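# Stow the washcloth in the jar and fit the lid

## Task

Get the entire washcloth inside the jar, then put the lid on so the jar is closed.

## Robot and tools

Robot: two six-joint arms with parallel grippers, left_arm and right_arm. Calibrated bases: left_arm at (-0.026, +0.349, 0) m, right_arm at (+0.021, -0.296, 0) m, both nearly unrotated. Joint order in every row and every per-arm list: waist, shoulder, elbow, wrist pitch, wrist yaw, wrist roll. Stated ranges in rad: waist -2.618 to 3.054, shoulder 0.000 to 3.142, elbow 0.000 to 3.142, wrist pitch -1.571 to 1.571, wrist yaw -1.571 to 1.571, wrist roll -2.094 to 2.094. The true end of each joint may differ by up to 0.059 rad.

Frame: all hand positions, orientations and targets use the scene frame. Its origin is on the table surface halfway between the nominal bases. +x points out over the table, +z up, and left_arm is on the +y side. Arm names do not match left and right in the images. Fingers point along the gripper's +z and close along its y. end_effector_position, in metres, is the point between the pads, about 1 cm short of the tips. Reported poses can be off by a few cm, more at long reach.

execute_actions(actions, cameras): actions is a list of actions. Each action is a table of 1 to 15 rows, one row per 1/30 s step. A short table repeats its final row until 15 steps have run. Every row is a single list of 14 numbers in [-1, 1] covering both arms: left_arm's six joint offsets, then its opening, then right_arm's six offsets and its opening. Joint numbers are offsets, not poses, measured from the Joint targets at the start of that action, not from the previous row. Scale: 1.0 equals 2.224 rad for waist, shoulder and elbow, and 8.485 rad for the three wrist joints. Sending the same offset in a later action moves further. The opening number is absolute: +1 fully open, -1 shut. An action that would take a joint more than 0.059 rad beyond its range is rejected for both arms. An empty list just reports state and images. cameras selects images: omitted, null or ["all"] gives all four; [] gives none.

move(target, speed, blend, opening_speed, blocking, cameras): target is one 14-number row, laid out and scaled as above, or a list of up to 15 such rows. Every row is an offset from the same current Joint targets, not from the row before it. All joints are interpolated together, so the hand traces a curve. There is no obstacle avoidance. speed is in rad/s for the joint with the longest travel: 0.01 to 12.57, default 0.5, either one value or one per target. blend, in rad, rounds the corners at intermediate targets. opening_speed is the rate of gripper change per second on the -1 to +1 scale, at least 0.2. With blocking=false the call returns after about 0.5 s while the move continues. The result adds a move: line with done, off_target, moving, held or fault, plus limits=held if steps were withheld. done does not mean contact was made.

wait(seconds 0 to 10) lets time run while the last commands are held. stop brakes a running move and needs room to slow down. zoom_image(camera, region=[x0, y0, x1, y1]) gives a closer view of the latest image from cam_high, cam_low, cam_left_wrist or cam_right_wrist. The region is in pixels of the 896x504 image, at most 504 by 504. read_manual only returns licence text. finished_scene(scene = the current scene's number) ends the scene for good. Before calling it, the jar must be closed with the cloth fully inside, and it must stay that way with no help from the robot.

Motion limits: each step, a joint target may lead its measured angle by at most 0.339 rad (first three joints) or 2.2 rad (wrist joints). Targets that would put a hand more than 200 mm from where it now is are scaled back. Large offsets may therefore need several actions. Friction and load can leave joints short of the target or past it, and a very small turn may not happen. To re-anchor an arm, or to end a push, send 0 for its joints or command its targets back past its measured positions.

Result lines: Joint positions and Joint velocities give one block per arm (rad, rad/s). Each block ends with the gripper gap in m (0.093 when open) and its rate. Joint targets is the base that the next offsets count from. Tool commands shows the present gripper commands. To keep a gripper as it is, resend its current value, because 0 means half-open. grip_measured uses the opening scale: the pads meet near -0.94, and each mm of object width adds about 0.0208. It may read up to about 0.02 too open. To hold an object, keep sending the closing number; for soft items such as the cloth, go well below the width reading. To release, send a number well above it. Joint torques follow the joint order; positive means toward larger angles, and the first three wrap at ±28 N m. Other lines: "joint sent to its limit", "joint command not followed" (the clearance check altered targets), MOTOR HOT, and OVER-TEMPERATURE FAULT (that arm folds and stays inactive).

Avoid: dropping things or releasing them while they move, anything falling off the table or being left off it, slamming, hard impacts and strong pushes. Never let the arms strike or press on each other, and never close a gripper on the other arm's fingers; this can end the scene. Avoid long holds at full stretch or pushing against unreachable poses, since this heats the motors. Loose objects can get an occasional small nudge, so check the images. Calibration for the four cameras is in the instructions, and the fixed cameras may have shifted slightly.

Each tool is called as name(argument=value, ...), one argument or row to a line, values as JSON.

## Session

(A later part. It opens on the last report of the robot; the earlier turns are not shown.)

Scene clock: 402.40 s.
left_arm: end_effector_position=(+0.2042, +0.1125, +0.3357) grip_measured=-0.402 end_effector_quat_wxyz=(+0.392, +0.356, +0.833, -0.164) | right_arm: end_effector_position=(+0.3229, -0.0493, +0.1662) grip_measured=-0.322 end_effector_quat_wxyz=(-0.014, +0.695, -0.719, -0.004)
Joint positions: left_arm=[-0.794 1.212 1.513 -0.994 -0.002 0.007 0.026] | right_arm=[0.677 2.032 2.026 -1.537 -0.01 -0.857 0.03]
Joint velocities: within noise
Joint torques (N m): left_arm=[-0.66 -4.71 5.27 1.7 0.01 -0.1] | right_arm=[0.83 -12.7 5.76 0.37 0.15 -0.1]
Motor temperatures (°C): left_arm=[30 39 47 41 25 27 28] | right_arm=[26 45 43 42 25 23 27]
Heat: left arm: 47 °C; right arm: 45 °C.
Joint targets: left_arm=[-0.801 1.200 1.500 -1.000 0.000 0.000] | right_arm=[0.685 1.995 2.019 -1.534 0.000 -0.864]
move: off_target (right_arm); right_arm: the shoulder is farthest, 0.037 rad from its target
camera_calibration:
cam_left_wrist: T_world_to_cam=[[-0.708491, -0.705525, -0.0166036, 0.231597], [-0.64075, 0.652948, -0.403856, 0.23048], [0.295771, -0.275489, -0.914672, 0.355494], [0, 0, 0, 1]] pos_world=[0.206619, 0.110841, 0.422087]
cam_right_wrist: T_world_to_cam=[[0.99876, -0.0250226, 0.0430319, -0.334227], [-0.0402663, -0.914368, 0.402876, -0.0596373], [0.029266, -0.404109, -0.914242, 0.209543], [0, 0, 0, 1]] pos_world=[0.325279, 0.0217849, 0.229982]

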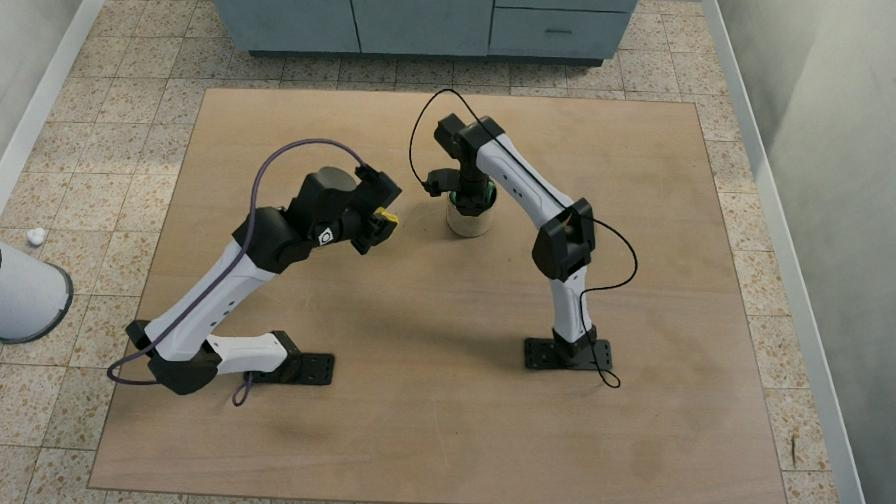

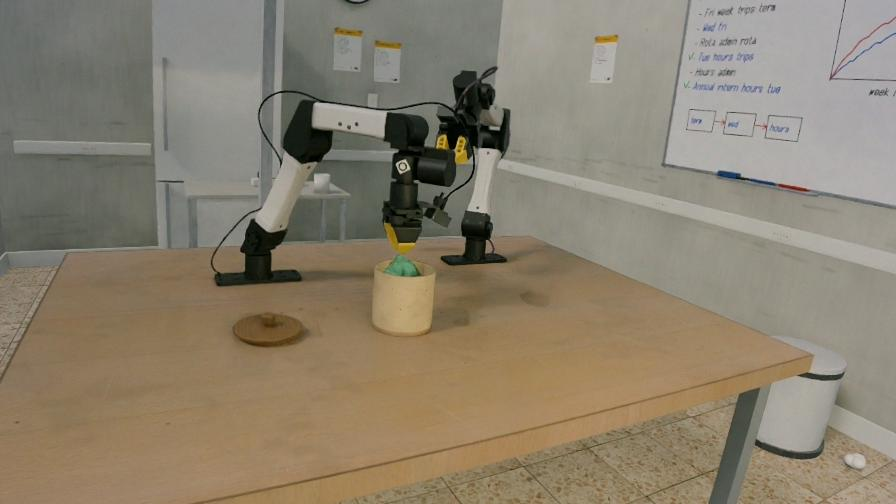

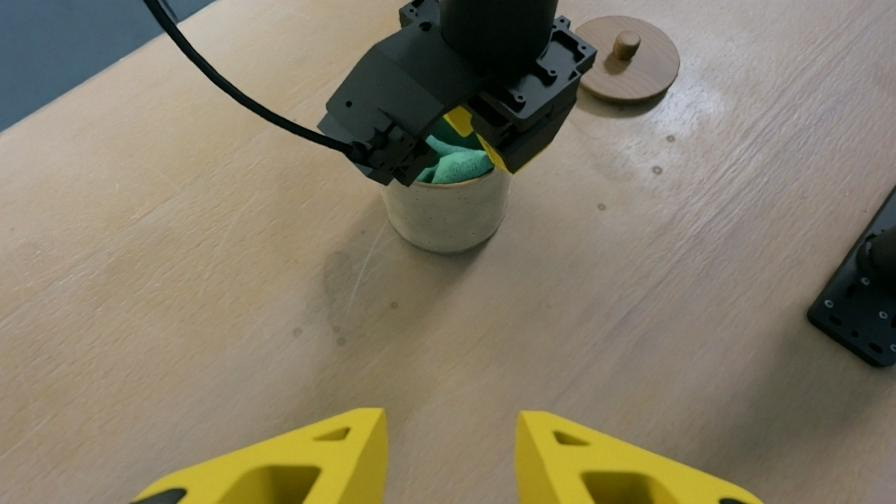

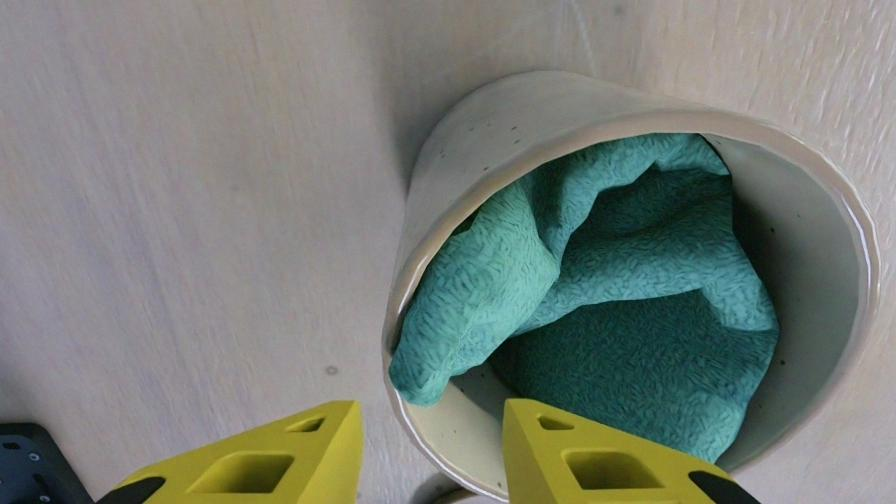

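move(
  target=[0,0,0,0,0,0,-0.4,0.00405,-0.01281,-0.04541,0.0079,0,0,-0.32],
  speed=0.15,
)

Scene clock: 408.20 s.
left_arm: end_effector_position=(+0.2042, +0.1125, +0.3357) grip_measured=-0.402 end_effector_quat_wxyz=(+0.392, +0.356, +0.833, -0.164) | right_arm: end_effector_position=(+0.3153, -0.0511, +0.1486) grip_measured=-0.322 end_effector_quat_wxyz=(-0.002, +0.699, -0.715, -0.005)
Joint positions: left_arm=[-0.794 1.212 1.513 -0.994 -0.002 0.007 0.026] | right_arm=[0.686 2.011 1.925 -1.481 -0.01 -0.858 0.03]
Joint velocities: within noise
Joint torques (N m): left_arm=[-0.66 -4.75 5.3 1.69 0.02 -0.11] | right_arm=[0.84 -13.27 5.85 0.42 0.14 -0.11]
Motor temperatures (°C): left_arm=[30 39 47 41 25 27 28] | right_arm=[26 46 43 41 25 23 27]
Heat: left arm: 47 °C; right arm: 46 °C.
Joint targets: left_arm=[-0.801 1.200 1.500 -1.000 0.000 0.000] | right_arm=[0.694 1.966 1.918 -1.467 0.000 -0.864]
move: off_target (right_arm); right_arm: the shoulder is farthest, 0.045 rad from its target
camera_calibration:
cam_left_wrist: T_world_to_cam=[[-0.708491, -0.705525, -0.0166036, 0.231597], [-0.64075, 0.652948, -0.403856, 0.23048], [0.295771, -0.275489, -0.914672, 0.355494], [0, 0, 0, 1]] pos_world=[0.206619, 0.110841, 0.422087]
cam_right_wrist: T_world_to_cam=[[0.999601, -0.0145709, 0.0241821, -0.322921], [-0.0233464, -0.90824, 0.417798, -0.0617497], [0.0158755, -0.418196, -0.908218, 0.195479], [0, 0, 0, 1]] pos_world=[0.318247, 0.0209597, 0.211145]

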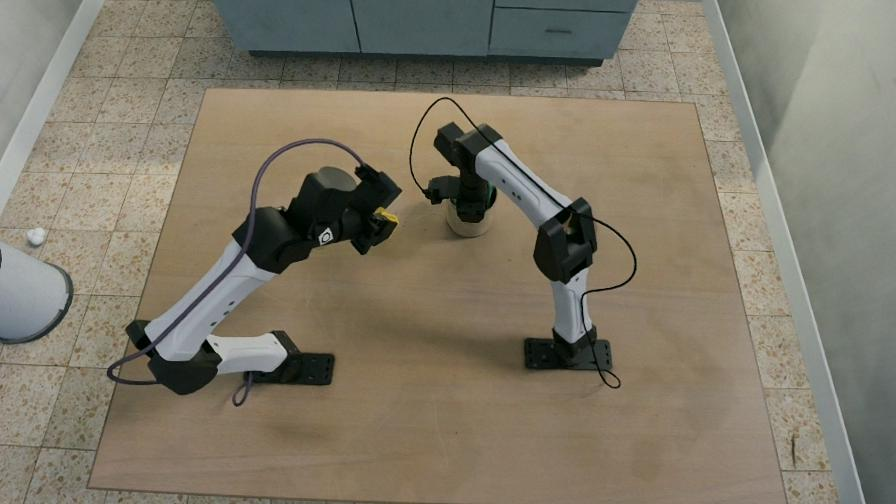

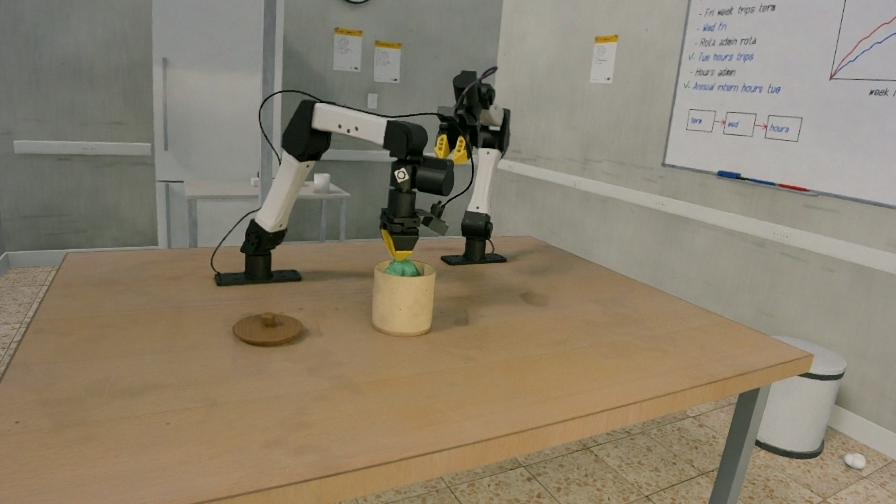

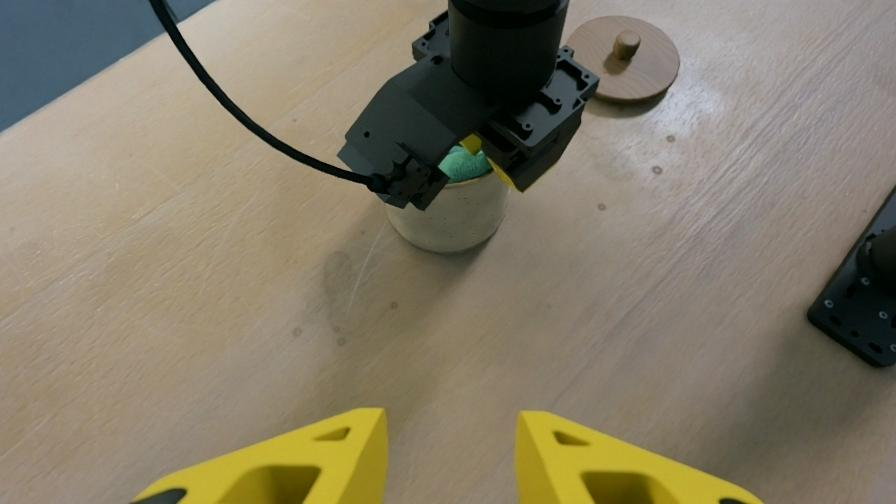

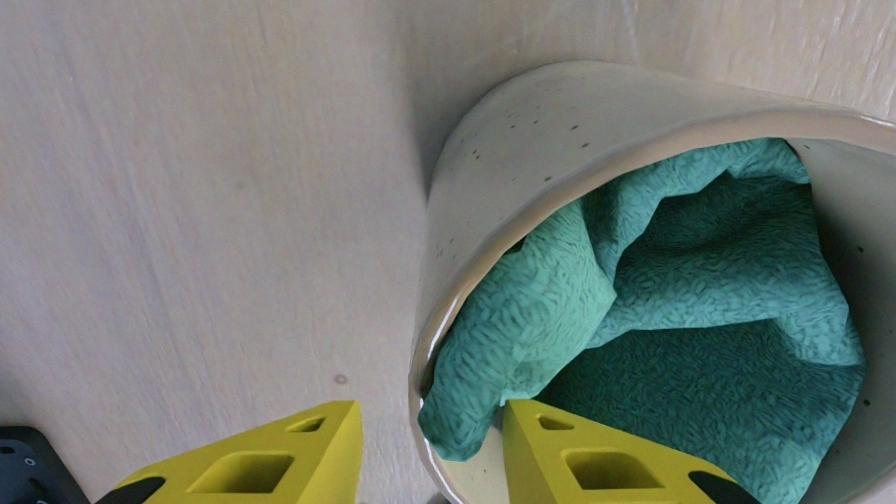

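move(
  target=[0,0,0,0,0,0,-0.4,-0.01079,0.03372,0.03013,-0.00271,0,0,-0.32],
  speed=0.15,
  cameras=["cam_right_wrist","cam_low"],
)

Scene clock: 412.17 s.
left_arm: end_effector_position=(+0.2042, +0.1125, +0.3357) grip_measured=-0.402 end_effector_quat_wxyz=(+0.392, +0.356, +0.833, -0.164) | right_arm: end_effector_position=(+0.3238, -0.0491, +0.1532) grip_measured=-0.322 end_effector_quat_wxyz=(-0.014, +0.695, -0.719, -0.003)
Joint positions: left_arm=[-0.794 1.212 1.513 -0.994 -0.002 0.007 0.026] | right_arm=[0.676 2.024 1.962 -1.481 -0.009 -0.858 0.03]
Joint velocities: within noise
Joint torques (N m): left_arm=[-0.61 -4.68 5.27 1.7 -0.01 -0.1] | right_arm=[-0.29 -7.87 8.84 0.24 0.13 -0.1]
Motor temperatures (°C): left_arm=[30 39 47 41 25 27 28] | right_arm=[26 47 43 41 25 23 27]
Heat: left arm: 47 °C; right arm: 47 °C.
Joint targets: left_arm=[-0.801 1.200 1.500 -1.000 0.000 0.000] | right_arm=[0.670 2.041 1.985 -1.490 0.000 -0.864]
move: done
camera_calibration:
cam_right_wrist: T_world_to_cam=[[0.998786, -0.0246159, 0.0426641, -0.3345], [-0.039768, -0.914073, 0.403596, -0.0545015], [0.0290632, -0.404802, -0.913942, 0.197729], [0, 0, 0, 1]] pos_world=[0.32618, 0.0219886, 0.21698]
Images, in order (width x height): cam_low 896x504, cam_right_wrist 896x504.

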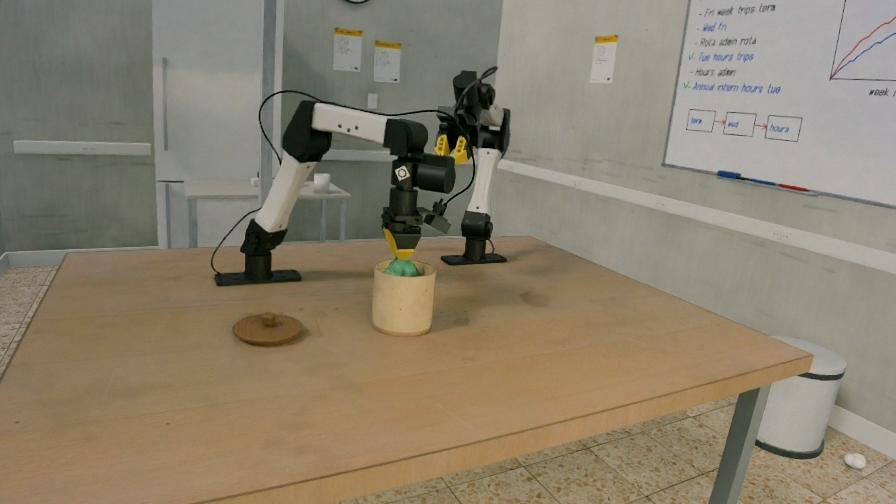

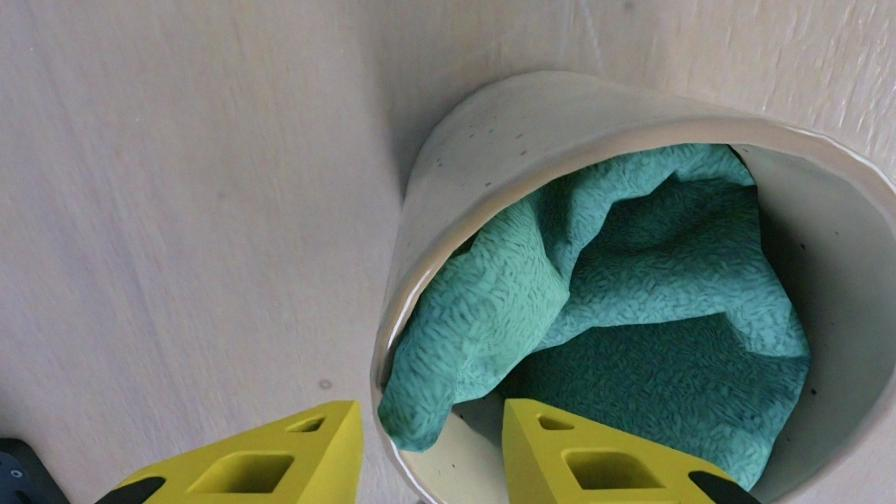

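move(
  target=[0,0,0,0,0,0,-0.4,0,0,0,0,0,0,-1.0],
  opening_speed=0.8,
  cameras=["cam_right_wrist","cam_low"],
)

Scene clock: 414.23 s.
left_arm: end_effector_position=(+0.2042, +0.1125, +0.3357) grip_measured=-0.402 end_effector_quat_wxyz=(+0.392, +0.356, +0.833, -0.164) | right_arm: end_effector_position=(+0.3236, -0.0492, +0.1532) grip_measured=-0.976 end_effector_quat_wxyz=(-0.014, +0.695, -0.719, -0.003)
Joint positions: left_arm=[-0.794 1.212 1.513 -0.994 -0.002 0.007 0.026] | right_arm=[0.676 2.024 1.962 -1.482 -0.009 -0.859 0]
Joint velocities: within noise
Joint torques (N m): left_arm=[-0.68 -4.75 5.27 1.7 0.01 -0.1] | right_arm=[-0.35 -7.88 8.76 0.27 0.12 -0.1]
Motor temperatures (°C): left_arm=[30 39 47 41 25 27 28] | right_arm=[26 48 43 41 25 23 27]
Heat: left arm: 47 °C; right arm: 48 °C.
Joint targets: left_arm=[-0.801 1.200 1.500 -1.000 0.000 0.000] | right_arm=[0.670 2.041 1.985 -1.490 0.000 -0.864]
move: done
camera_calibration:
cam_right_wrist: T_world_to_cam=[[0.998831, -0.0241917, 0.0418495, -0.334149], [-0.0390727, -0.913776, 0.404335, -0.0549497], [0.0284596, -0.405497, -0.913653, 0.197752], [0, 0, 0, 1]] pos_world=[0.325983, 0.0218924, 0.216878]
Images, in order (width x height): cam_low 896x504, cam_right_wrist 896x504.

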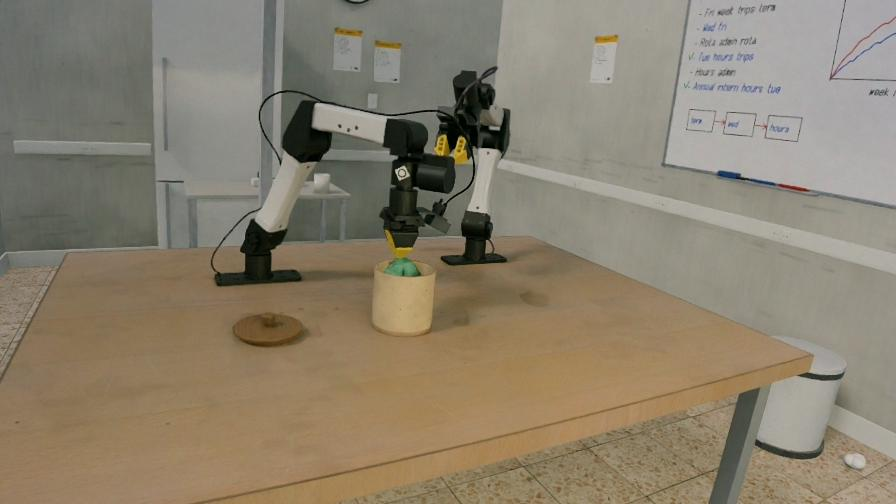

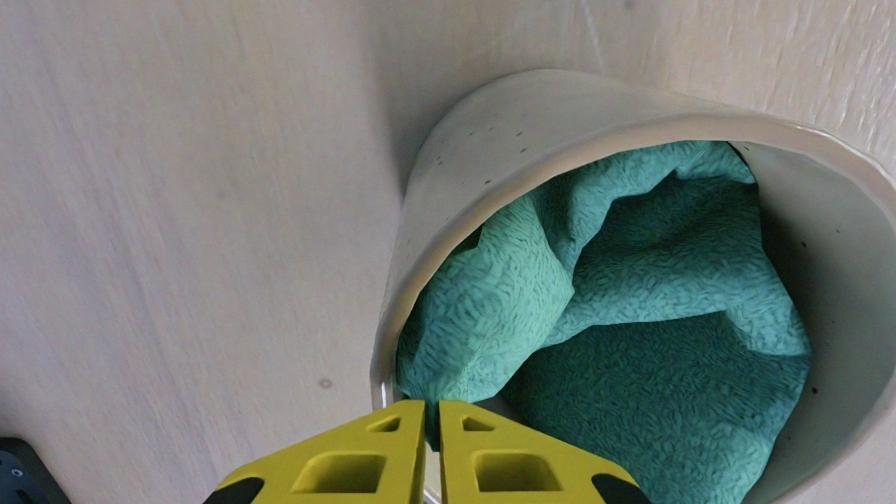

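move(
  target=[
    [0,0,0,0,0,0,-0.4,-0.00827,0.04227,0.06295,-0.00766,0,0,-1.0],
    [0,0,0,0,0,0,-0.4,-0.01619,0.04541,-0.03372,0.01638,0,0,-1.0],
  ],
  speed=0.2,
  blend=[0.01,0],
)

Scene clock: 418.07 s.
left_arm: end_effector_position=(+0.2042, +0.1125, +0.3357) grip_measured=-0.402 end_effector_quat_wxyz=(+0.392, +0.356, +0.833, -0.164) | right_arm: end_effector_position=(+0.3482, -0.0507, +0.1071) grip_measured=-0.976 end_effector_quat_wxyz=(+0.001, +0.682, -0.732, -0.002)
Joint positions: left_arm=[-0.794 1.212 1.513 -0.994 -0.002 0.007 0.026] | right_arm=[0.638 2.117 1.919 -1.374 -0.003 -0.859 0]
Joint velocities: within noise
Joint torques (N m): left_arm=[-0.62 -4.79 5.31 1.72 -0.01 -0.11] | right_arm=[-0.14 -8.02 5.71 0.56 0.07 -0.1]
Motor temperatures (°C): left_arm=[30 39 47 41 25 27 28] | right_arm=[26 48 43 41 25 23 28]
Heat: left arm: 47 °C; right arm: 48 °C.
Joint targets: left_arm=[-0.801 1.200 1.500 -1.000 0.000 0.000] | right_arm=[0.634 2.142 1.910 -1.351 0.000 -0.864]
move: done
camera_calibration:
cam_left_wrist: T_world_to_cam=[[-0.708491, -0.705525, -0.0166036, 0.231597], [-0.64075, 0.652948, -0.403856, 0.23048], [0.295771, -0.275489, -0.914672, 0.355494], [0, 0, 0, 1]] pos_world=[0.206619, 0.110841, 0.422087]
cam_right_wrist: T_world_to_cam=[[0.997806, -0.0615986, 0.024266, -0.356596], [-0.0660662, -0.902609, 0.425362, -0.0288901], [-0.004299, -0.426032, -0.904698, 0.163784], [0, 0, 0, 1]] pos_world=[0.354609, 0.0217351, 0.169117]

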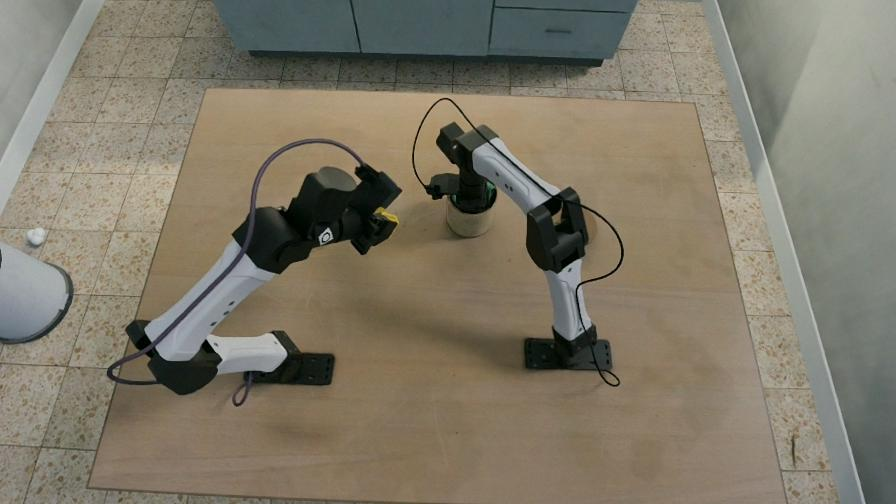

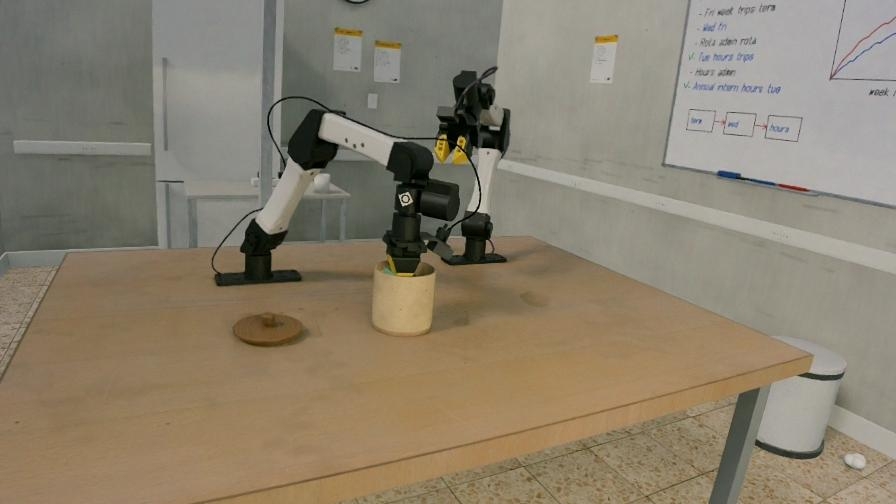

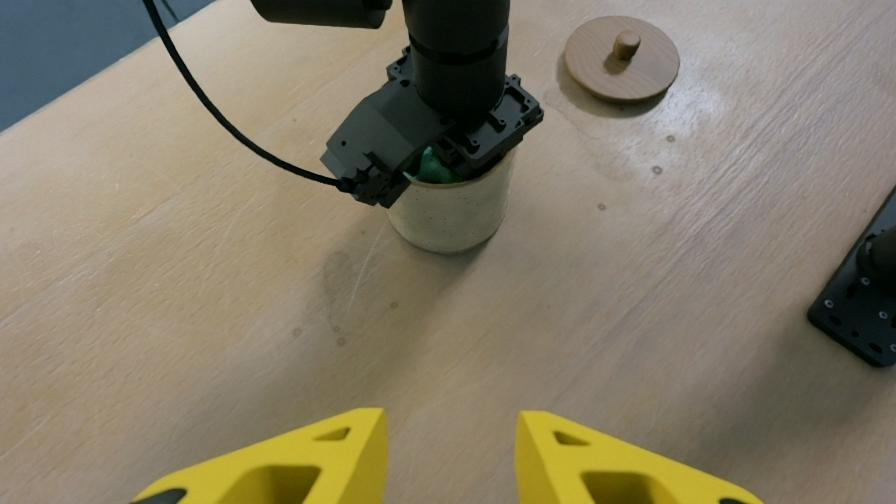

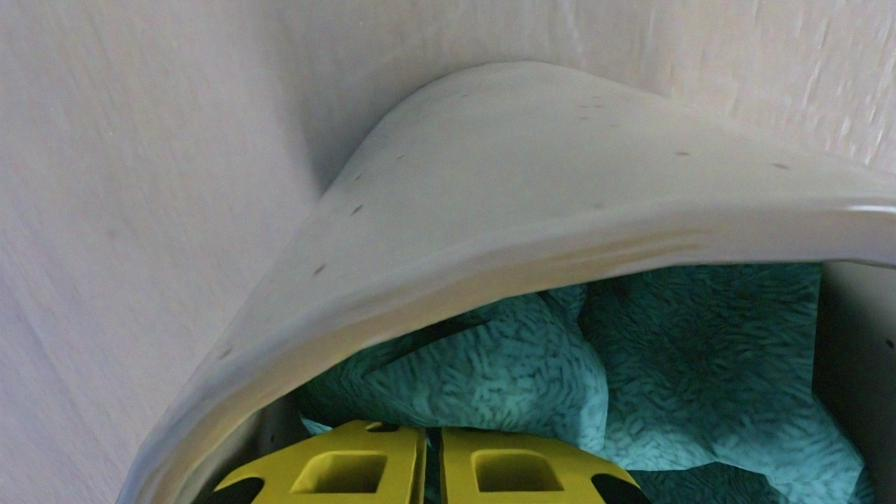

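move(
  target=[
    [0,0,0,0,0,0,-0.4,-0.0018,0.01147,0.0009,0.00283,0,0,-1.0],
    [0,0,0,0,0,0,-0.4,-0.0018,0.01147,0.0009,0.00283,0,0,-0.6],
    [0,0,0,0,0,0,-0.4,-0.0018,0.0063,0.07203,-0.01579,0,0,-0.6],
    [0,0,0,0,0,0,-0.4,-0.0018,0.02347,0.15463,-0.02463,0,0,-0.6],
    [0,0,0,0,0,0,-0.4,0.0018,-0.20009,0.0045,-0.00071,0,0.10183,-0.6],
  ],
  speed=[0.2,0.2,0.25,0.3,0.8],
  blend=[0,0,0.01,0.01,0],
  opening_speed=0.8,
)

Scene clock: 425.23 s.
left_arm: end_effector_position=(+0.2042, +0.1125, +0.3357) grip_measured=-0.402 end_effector_quat_wxyz=(+0.392, +0.356, +0.833, -0.164) | right_arm: end_effector_position=(+0.3294, -0.0703, +0.2602) grip_measured=-0.602 end_effector_quat_wxyz=(+0.190, -0.308, +0.930, +0.060)
Joint positions: left_arm=[-0.794 1.212 1.513 -0.994 -0.002 0.007 0.026] | right_arm=[0.629 1.722 1.927 -1.375 0.003 -0.007 0.016]
Joint velocities: within noise
Joint torques (N m): left_arm=[-0.62 -4.74 5.26 1.71 0.01 -0.11] | right_arm=[0.85 -9.16 6.02 1.31 0.05 0]
Motor temperatures (°C): left_arm=[30 38 47 41 25 27 28] | right_arm=[26 48 43 40 25 23 28]
Heat: left arm: 47 °C; right arm: 48 °C.
Joint targets: left_arm=[-0.801 1.200 1.500 -1.000 0.000 0.000] | right_arm=[0.638 1.697 1.920 -1.357 0.000 0.000]
move: done
camera_calibration:
cam_left_wrist: T_world_to_cam=[[-0.708491, -0.705525, -0.0166036, 0.231597], [-0.64075, 0.652948, -0.403856, 0.23048], [0.295771, -0.275489, -0.914672, 0.355494], [0, 0, 0, 1]] pos_world=[0.206619, 0.110841, 0.422087]
cam_right_wrist: T_world_to_cam=[[0.593154, -0.80432, 0.0351751, -0.264419], [-0.805022, -0.591973, 0.0388282, 0.25278], [-0.0104076, -0.0513478, -0.998627, 0.346606], [0, 0, 0, 1]] pos_world=[0.363942, -0.0452412, 0.345616]

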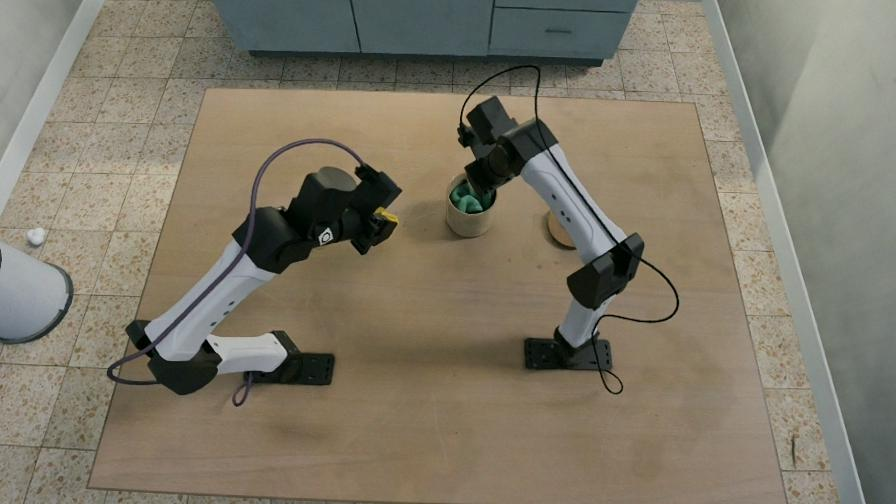

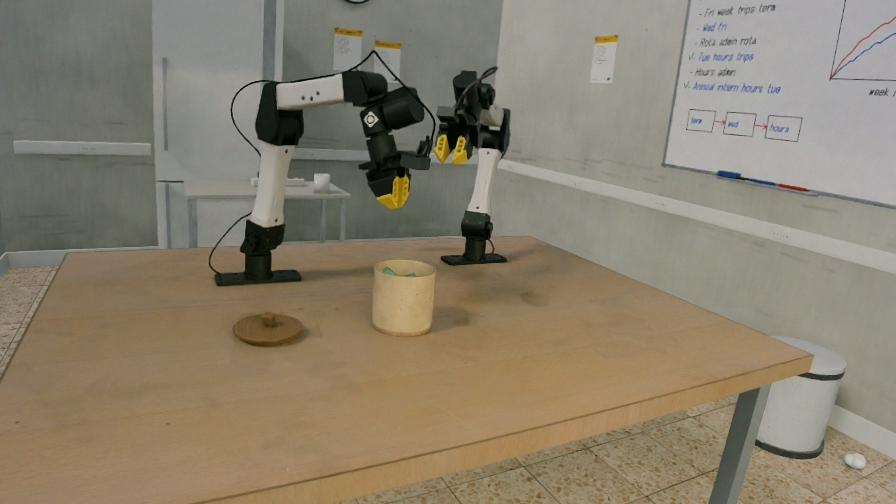

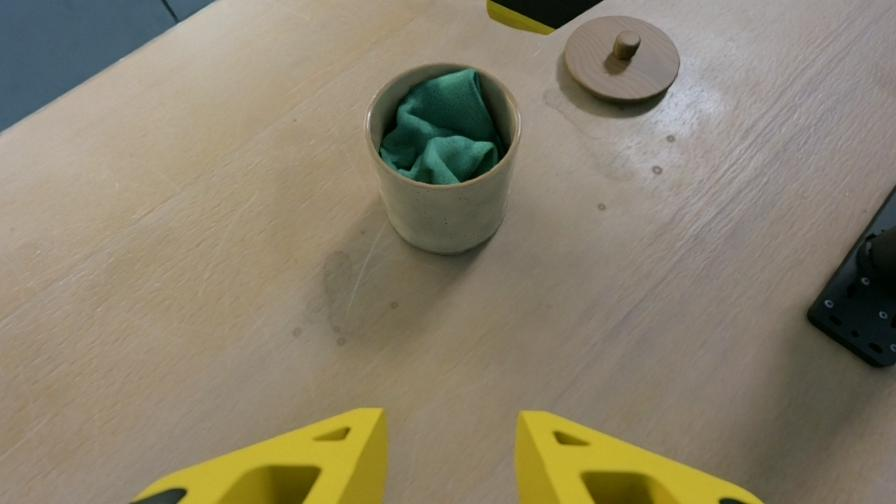

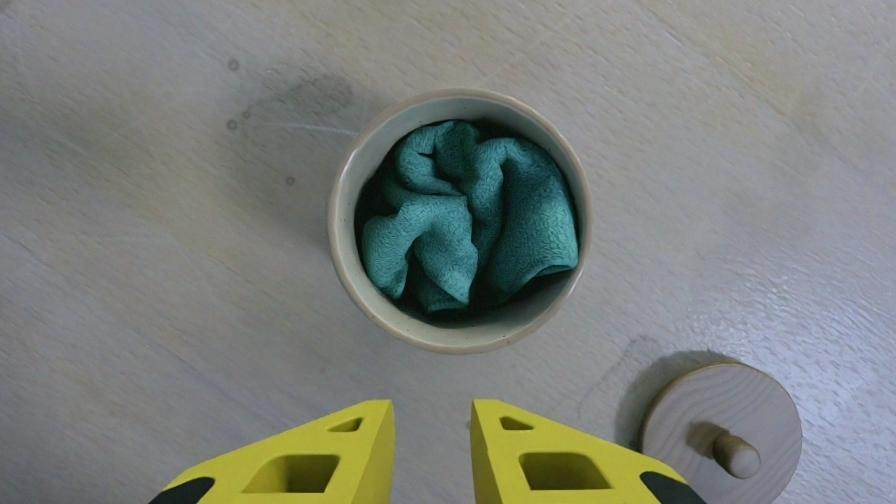

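zoom_image(
  camera="cam_low",
  region=[360, 240, 450, 345],
)

zoom_image(
  camera="cam_right_wrist",
  region=[310, 70, 610, 370],
)

zoom_image(
  camera="cam_left_wrist",
  region=[350, 40, 540, 260],
)

Scaled by 4.800.

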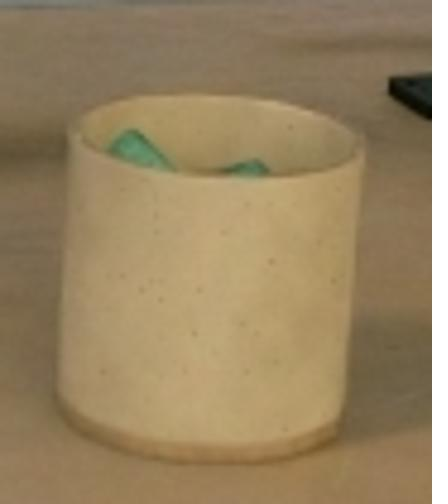

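Scaled by 1.680.

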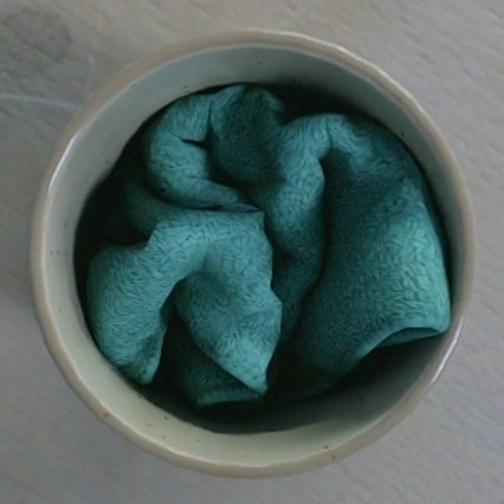

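Scaled by 2.291.

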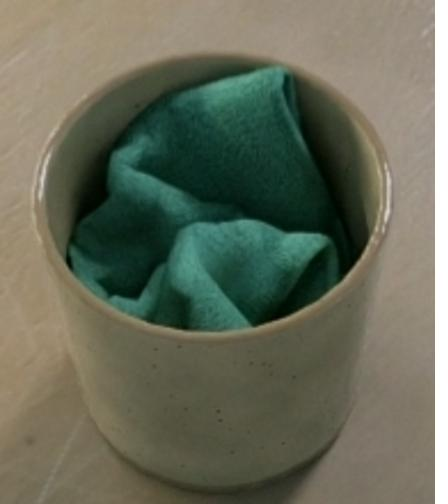

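move(
  target=[0,0,0,0,0,0,-0.4,-0.07689,0.19402,0.11871,-0.02073,0,0.02045,-0.32],
  speed=0.5,
  opening_speed=0.8,
)

Scene clock: 432.97 s.
left_arm: end_effector_position=(+0.2042, +0.1125, +0.3357) grip_measured=-0.402 end_effector_quat_wxyz=(+0.392, +0.356, +0.833, -0.164) | right_arm: end_effector_position=(+0.3964, -0.1048, +0.1669) grip_measured=-0.322 end_effector_quat_wxyz=(+0.042, -0.152, +0.987, +0.012)
Joint positions: left_arm=[-0.794 1.212 1.513 -0.994 -0.002 0.007 0.026] | right_arm=[0.469 2.12 2.159 -1.524 0.003 0.166 0.03]
Joint velocities: within noise
Joint torques (N m): left_arm=[-0.64 -4.75 5.26 1.7 0.02 -0.11] | right_arm=[0.09 -9.37 8.91 0.4 0.07 0.05]
Motor temperatures (°C): left_arm=[30 38 47 41 25 27 28] | right_arm=[26 49 43 41 24 23 27]
Heat: left arm: 47 °C; right arm: 49 °C.
Joint targets: left_arm=[-0.801 1.200 1.500 -1.000 0.000 0.000] | right_arm=[0.467 2.129 2.184 -1.533 0.000 0.173]
move: done
camera_calibration:
cam_left_wrist: T_world_to_cam=[[-0.708491, -0.705525, -0.0166036, 0.231597], [-0.64075, 0.652948, -0.403856, 0.23048], [0.295771, -0.275489, -0.914672, 0.355494], [0, 0, 0, 1]] pos_world=[0.206619, 0.110841, 0.422087]
cam_right_wrist: T_world_to_cam=[[0.307215, -0.951488, 0.0170239, -0.227692], [-0.894214, -0.282509, 0.347231, 0.306297], [-0.325577, -0.121898, -0.937625, 0.359708], [0, 0, 0, 1]] pos_world=[0.460958, -0.0862665, 0.234791]

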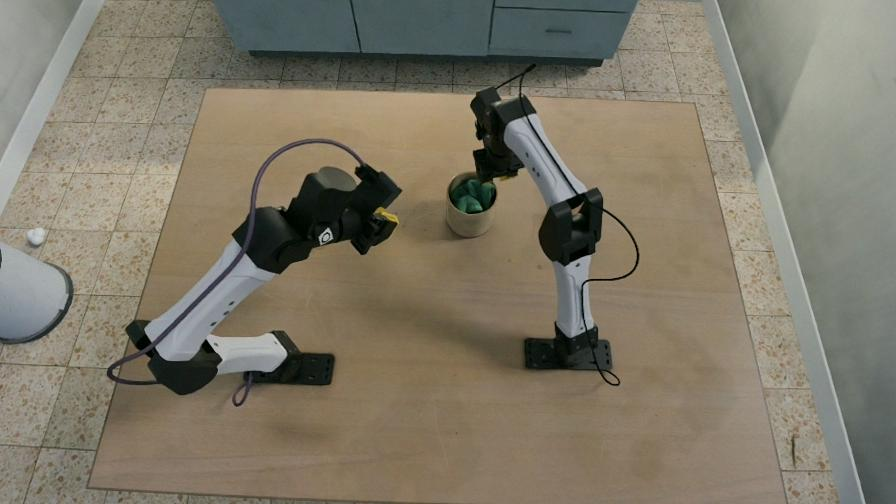

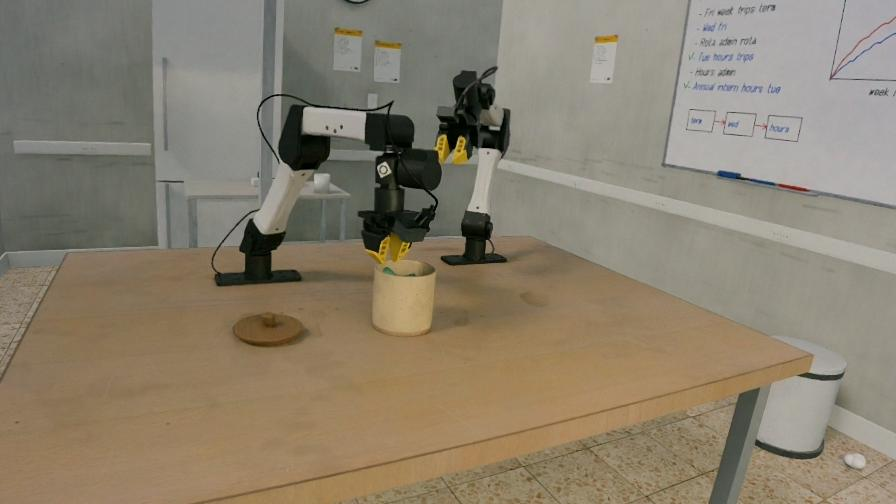

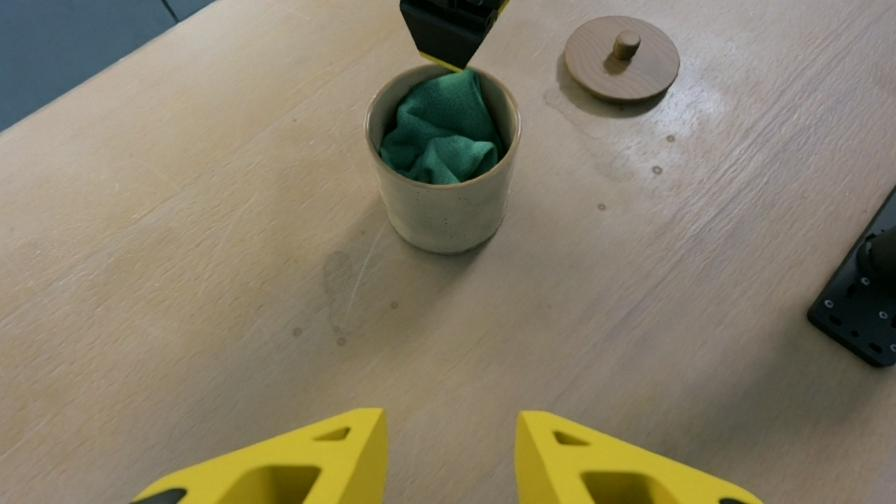

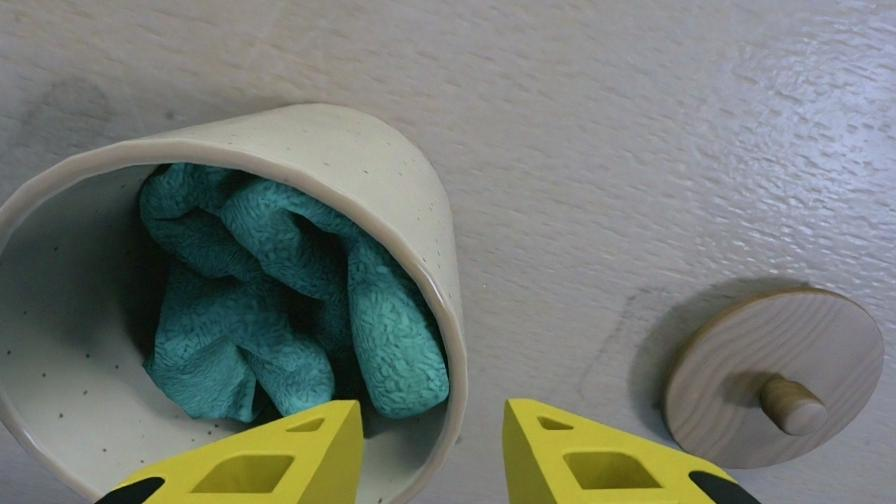

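zoom_image(
  camera="cam_low",
  region=[350, 220, 450, 320],
)

zoom_image(
  camera="cam_right_wrist",
  region=[280, 200, 560, 504],
)

zoom_image(
  camera="cam_left_wrist",
  region=[360, 0, 560, 200],
)

Scaled by 5.040.

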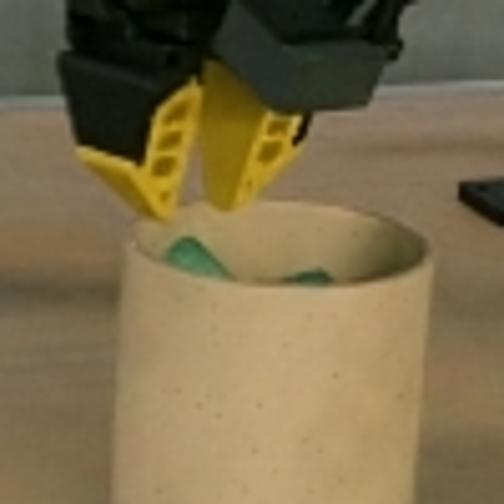

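Scaled by 1.658.

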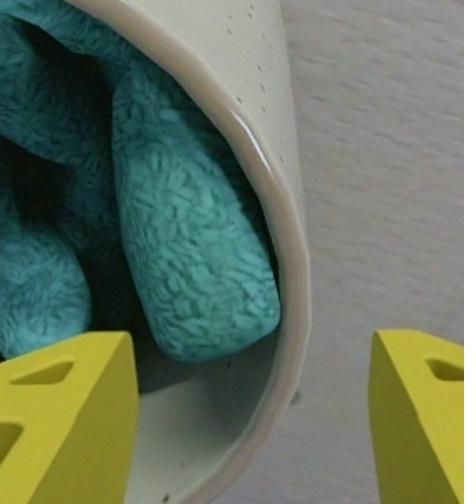

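Scaled by 2.520.

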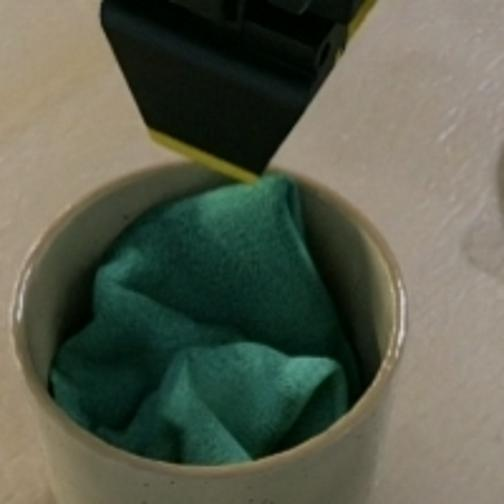

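execute_actions(
  actions=[],
)

Scene clock: 439.83 s.
left_arm: end_effector_position=(+0.2042, +0.1125, +0.3357) grip_measured=-0.402 end_effector_quat_wxyz=(+0.392, +0.356, +0.833, -0.164) | right_arm: end_effector_position=(+0.3961, -0.1049, +0.1669) grip_measured=-0.322 end_effector_quat_wxyz=(+0.041, -0.151, +0.988, +0.012)
Joint positions: left_arm=[-0.794 1.212 1.513 -0.994 -0.002 0.007 0.026] | right_arm=[0.469 2.12 2.159 -1.525 0.003 0.167 0.03]
Joint velocities: within noise
Joint torques (N m): left_arm=[-0.66 -4.75 5.31 1.7 0.01 -0.11] | right_arm=[0.06 -9.36 8.92 0.4 0.07 0.03]
Motor temperatures (°C): left_arm=[30 38 47 41 25 27 28] | right_arm=[26 50 44 40 24 23 27]
Heat: left arm: 47 °C; right arm: 50 °C.
Joint targets: left_arm=[-0.801 1.200 1.500 -1.000 0.000 0.000] | right_arm=[0.467 2.129 2.184 -1.533 0.000 0.173]
Tool commands: left_gripper/opening=-0.4 right_gripper/opening=-0.32
camera_calibration:
cam_left_wrist: T_world_to_cam=[[-0.708491, -0.705525, -0.0166036, 0.231597], [-0.64075, 0.652948, -0.403856, 0.23048], [0.295771, -0.275489, -0.914672, 0.355494], [0, 0, 0, 1]] pos_world=[0.206619, 0.110841, 0.422087]
cam_right_wrist: T_world_to_cam=[[0.30656, -0.951697, 0.0171336, -0.227562], [-0.894036, -0.281715, 0.348333, 0.305833], [-0.326681, -0.122103, -0.937214, 0.359918], [0, 0, 0, 1]] pos_world=[0.460765, -0.0864658, 0.234688]

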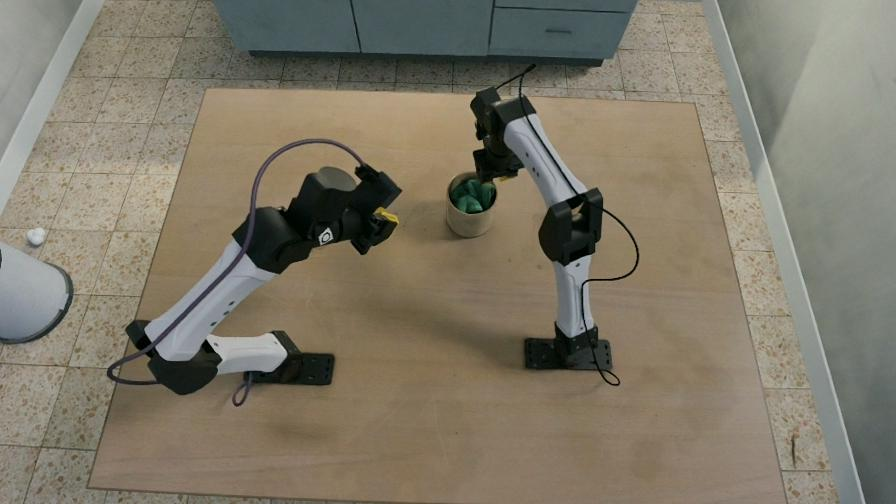

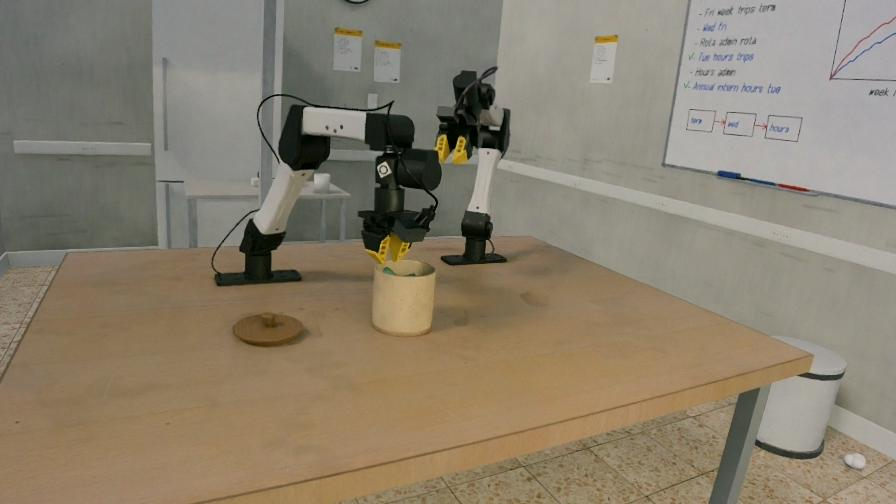

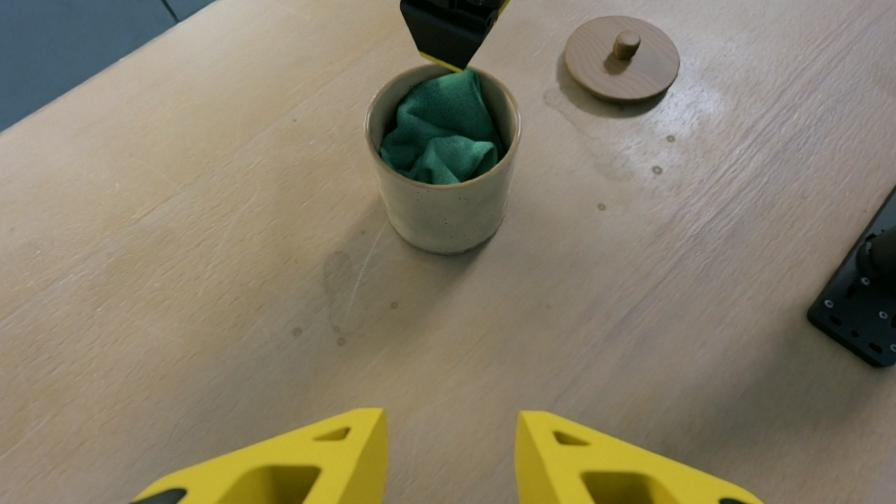

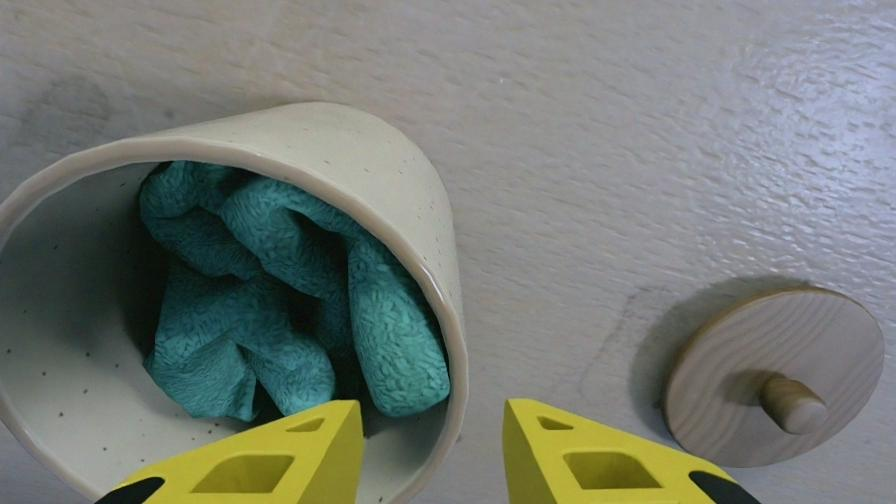

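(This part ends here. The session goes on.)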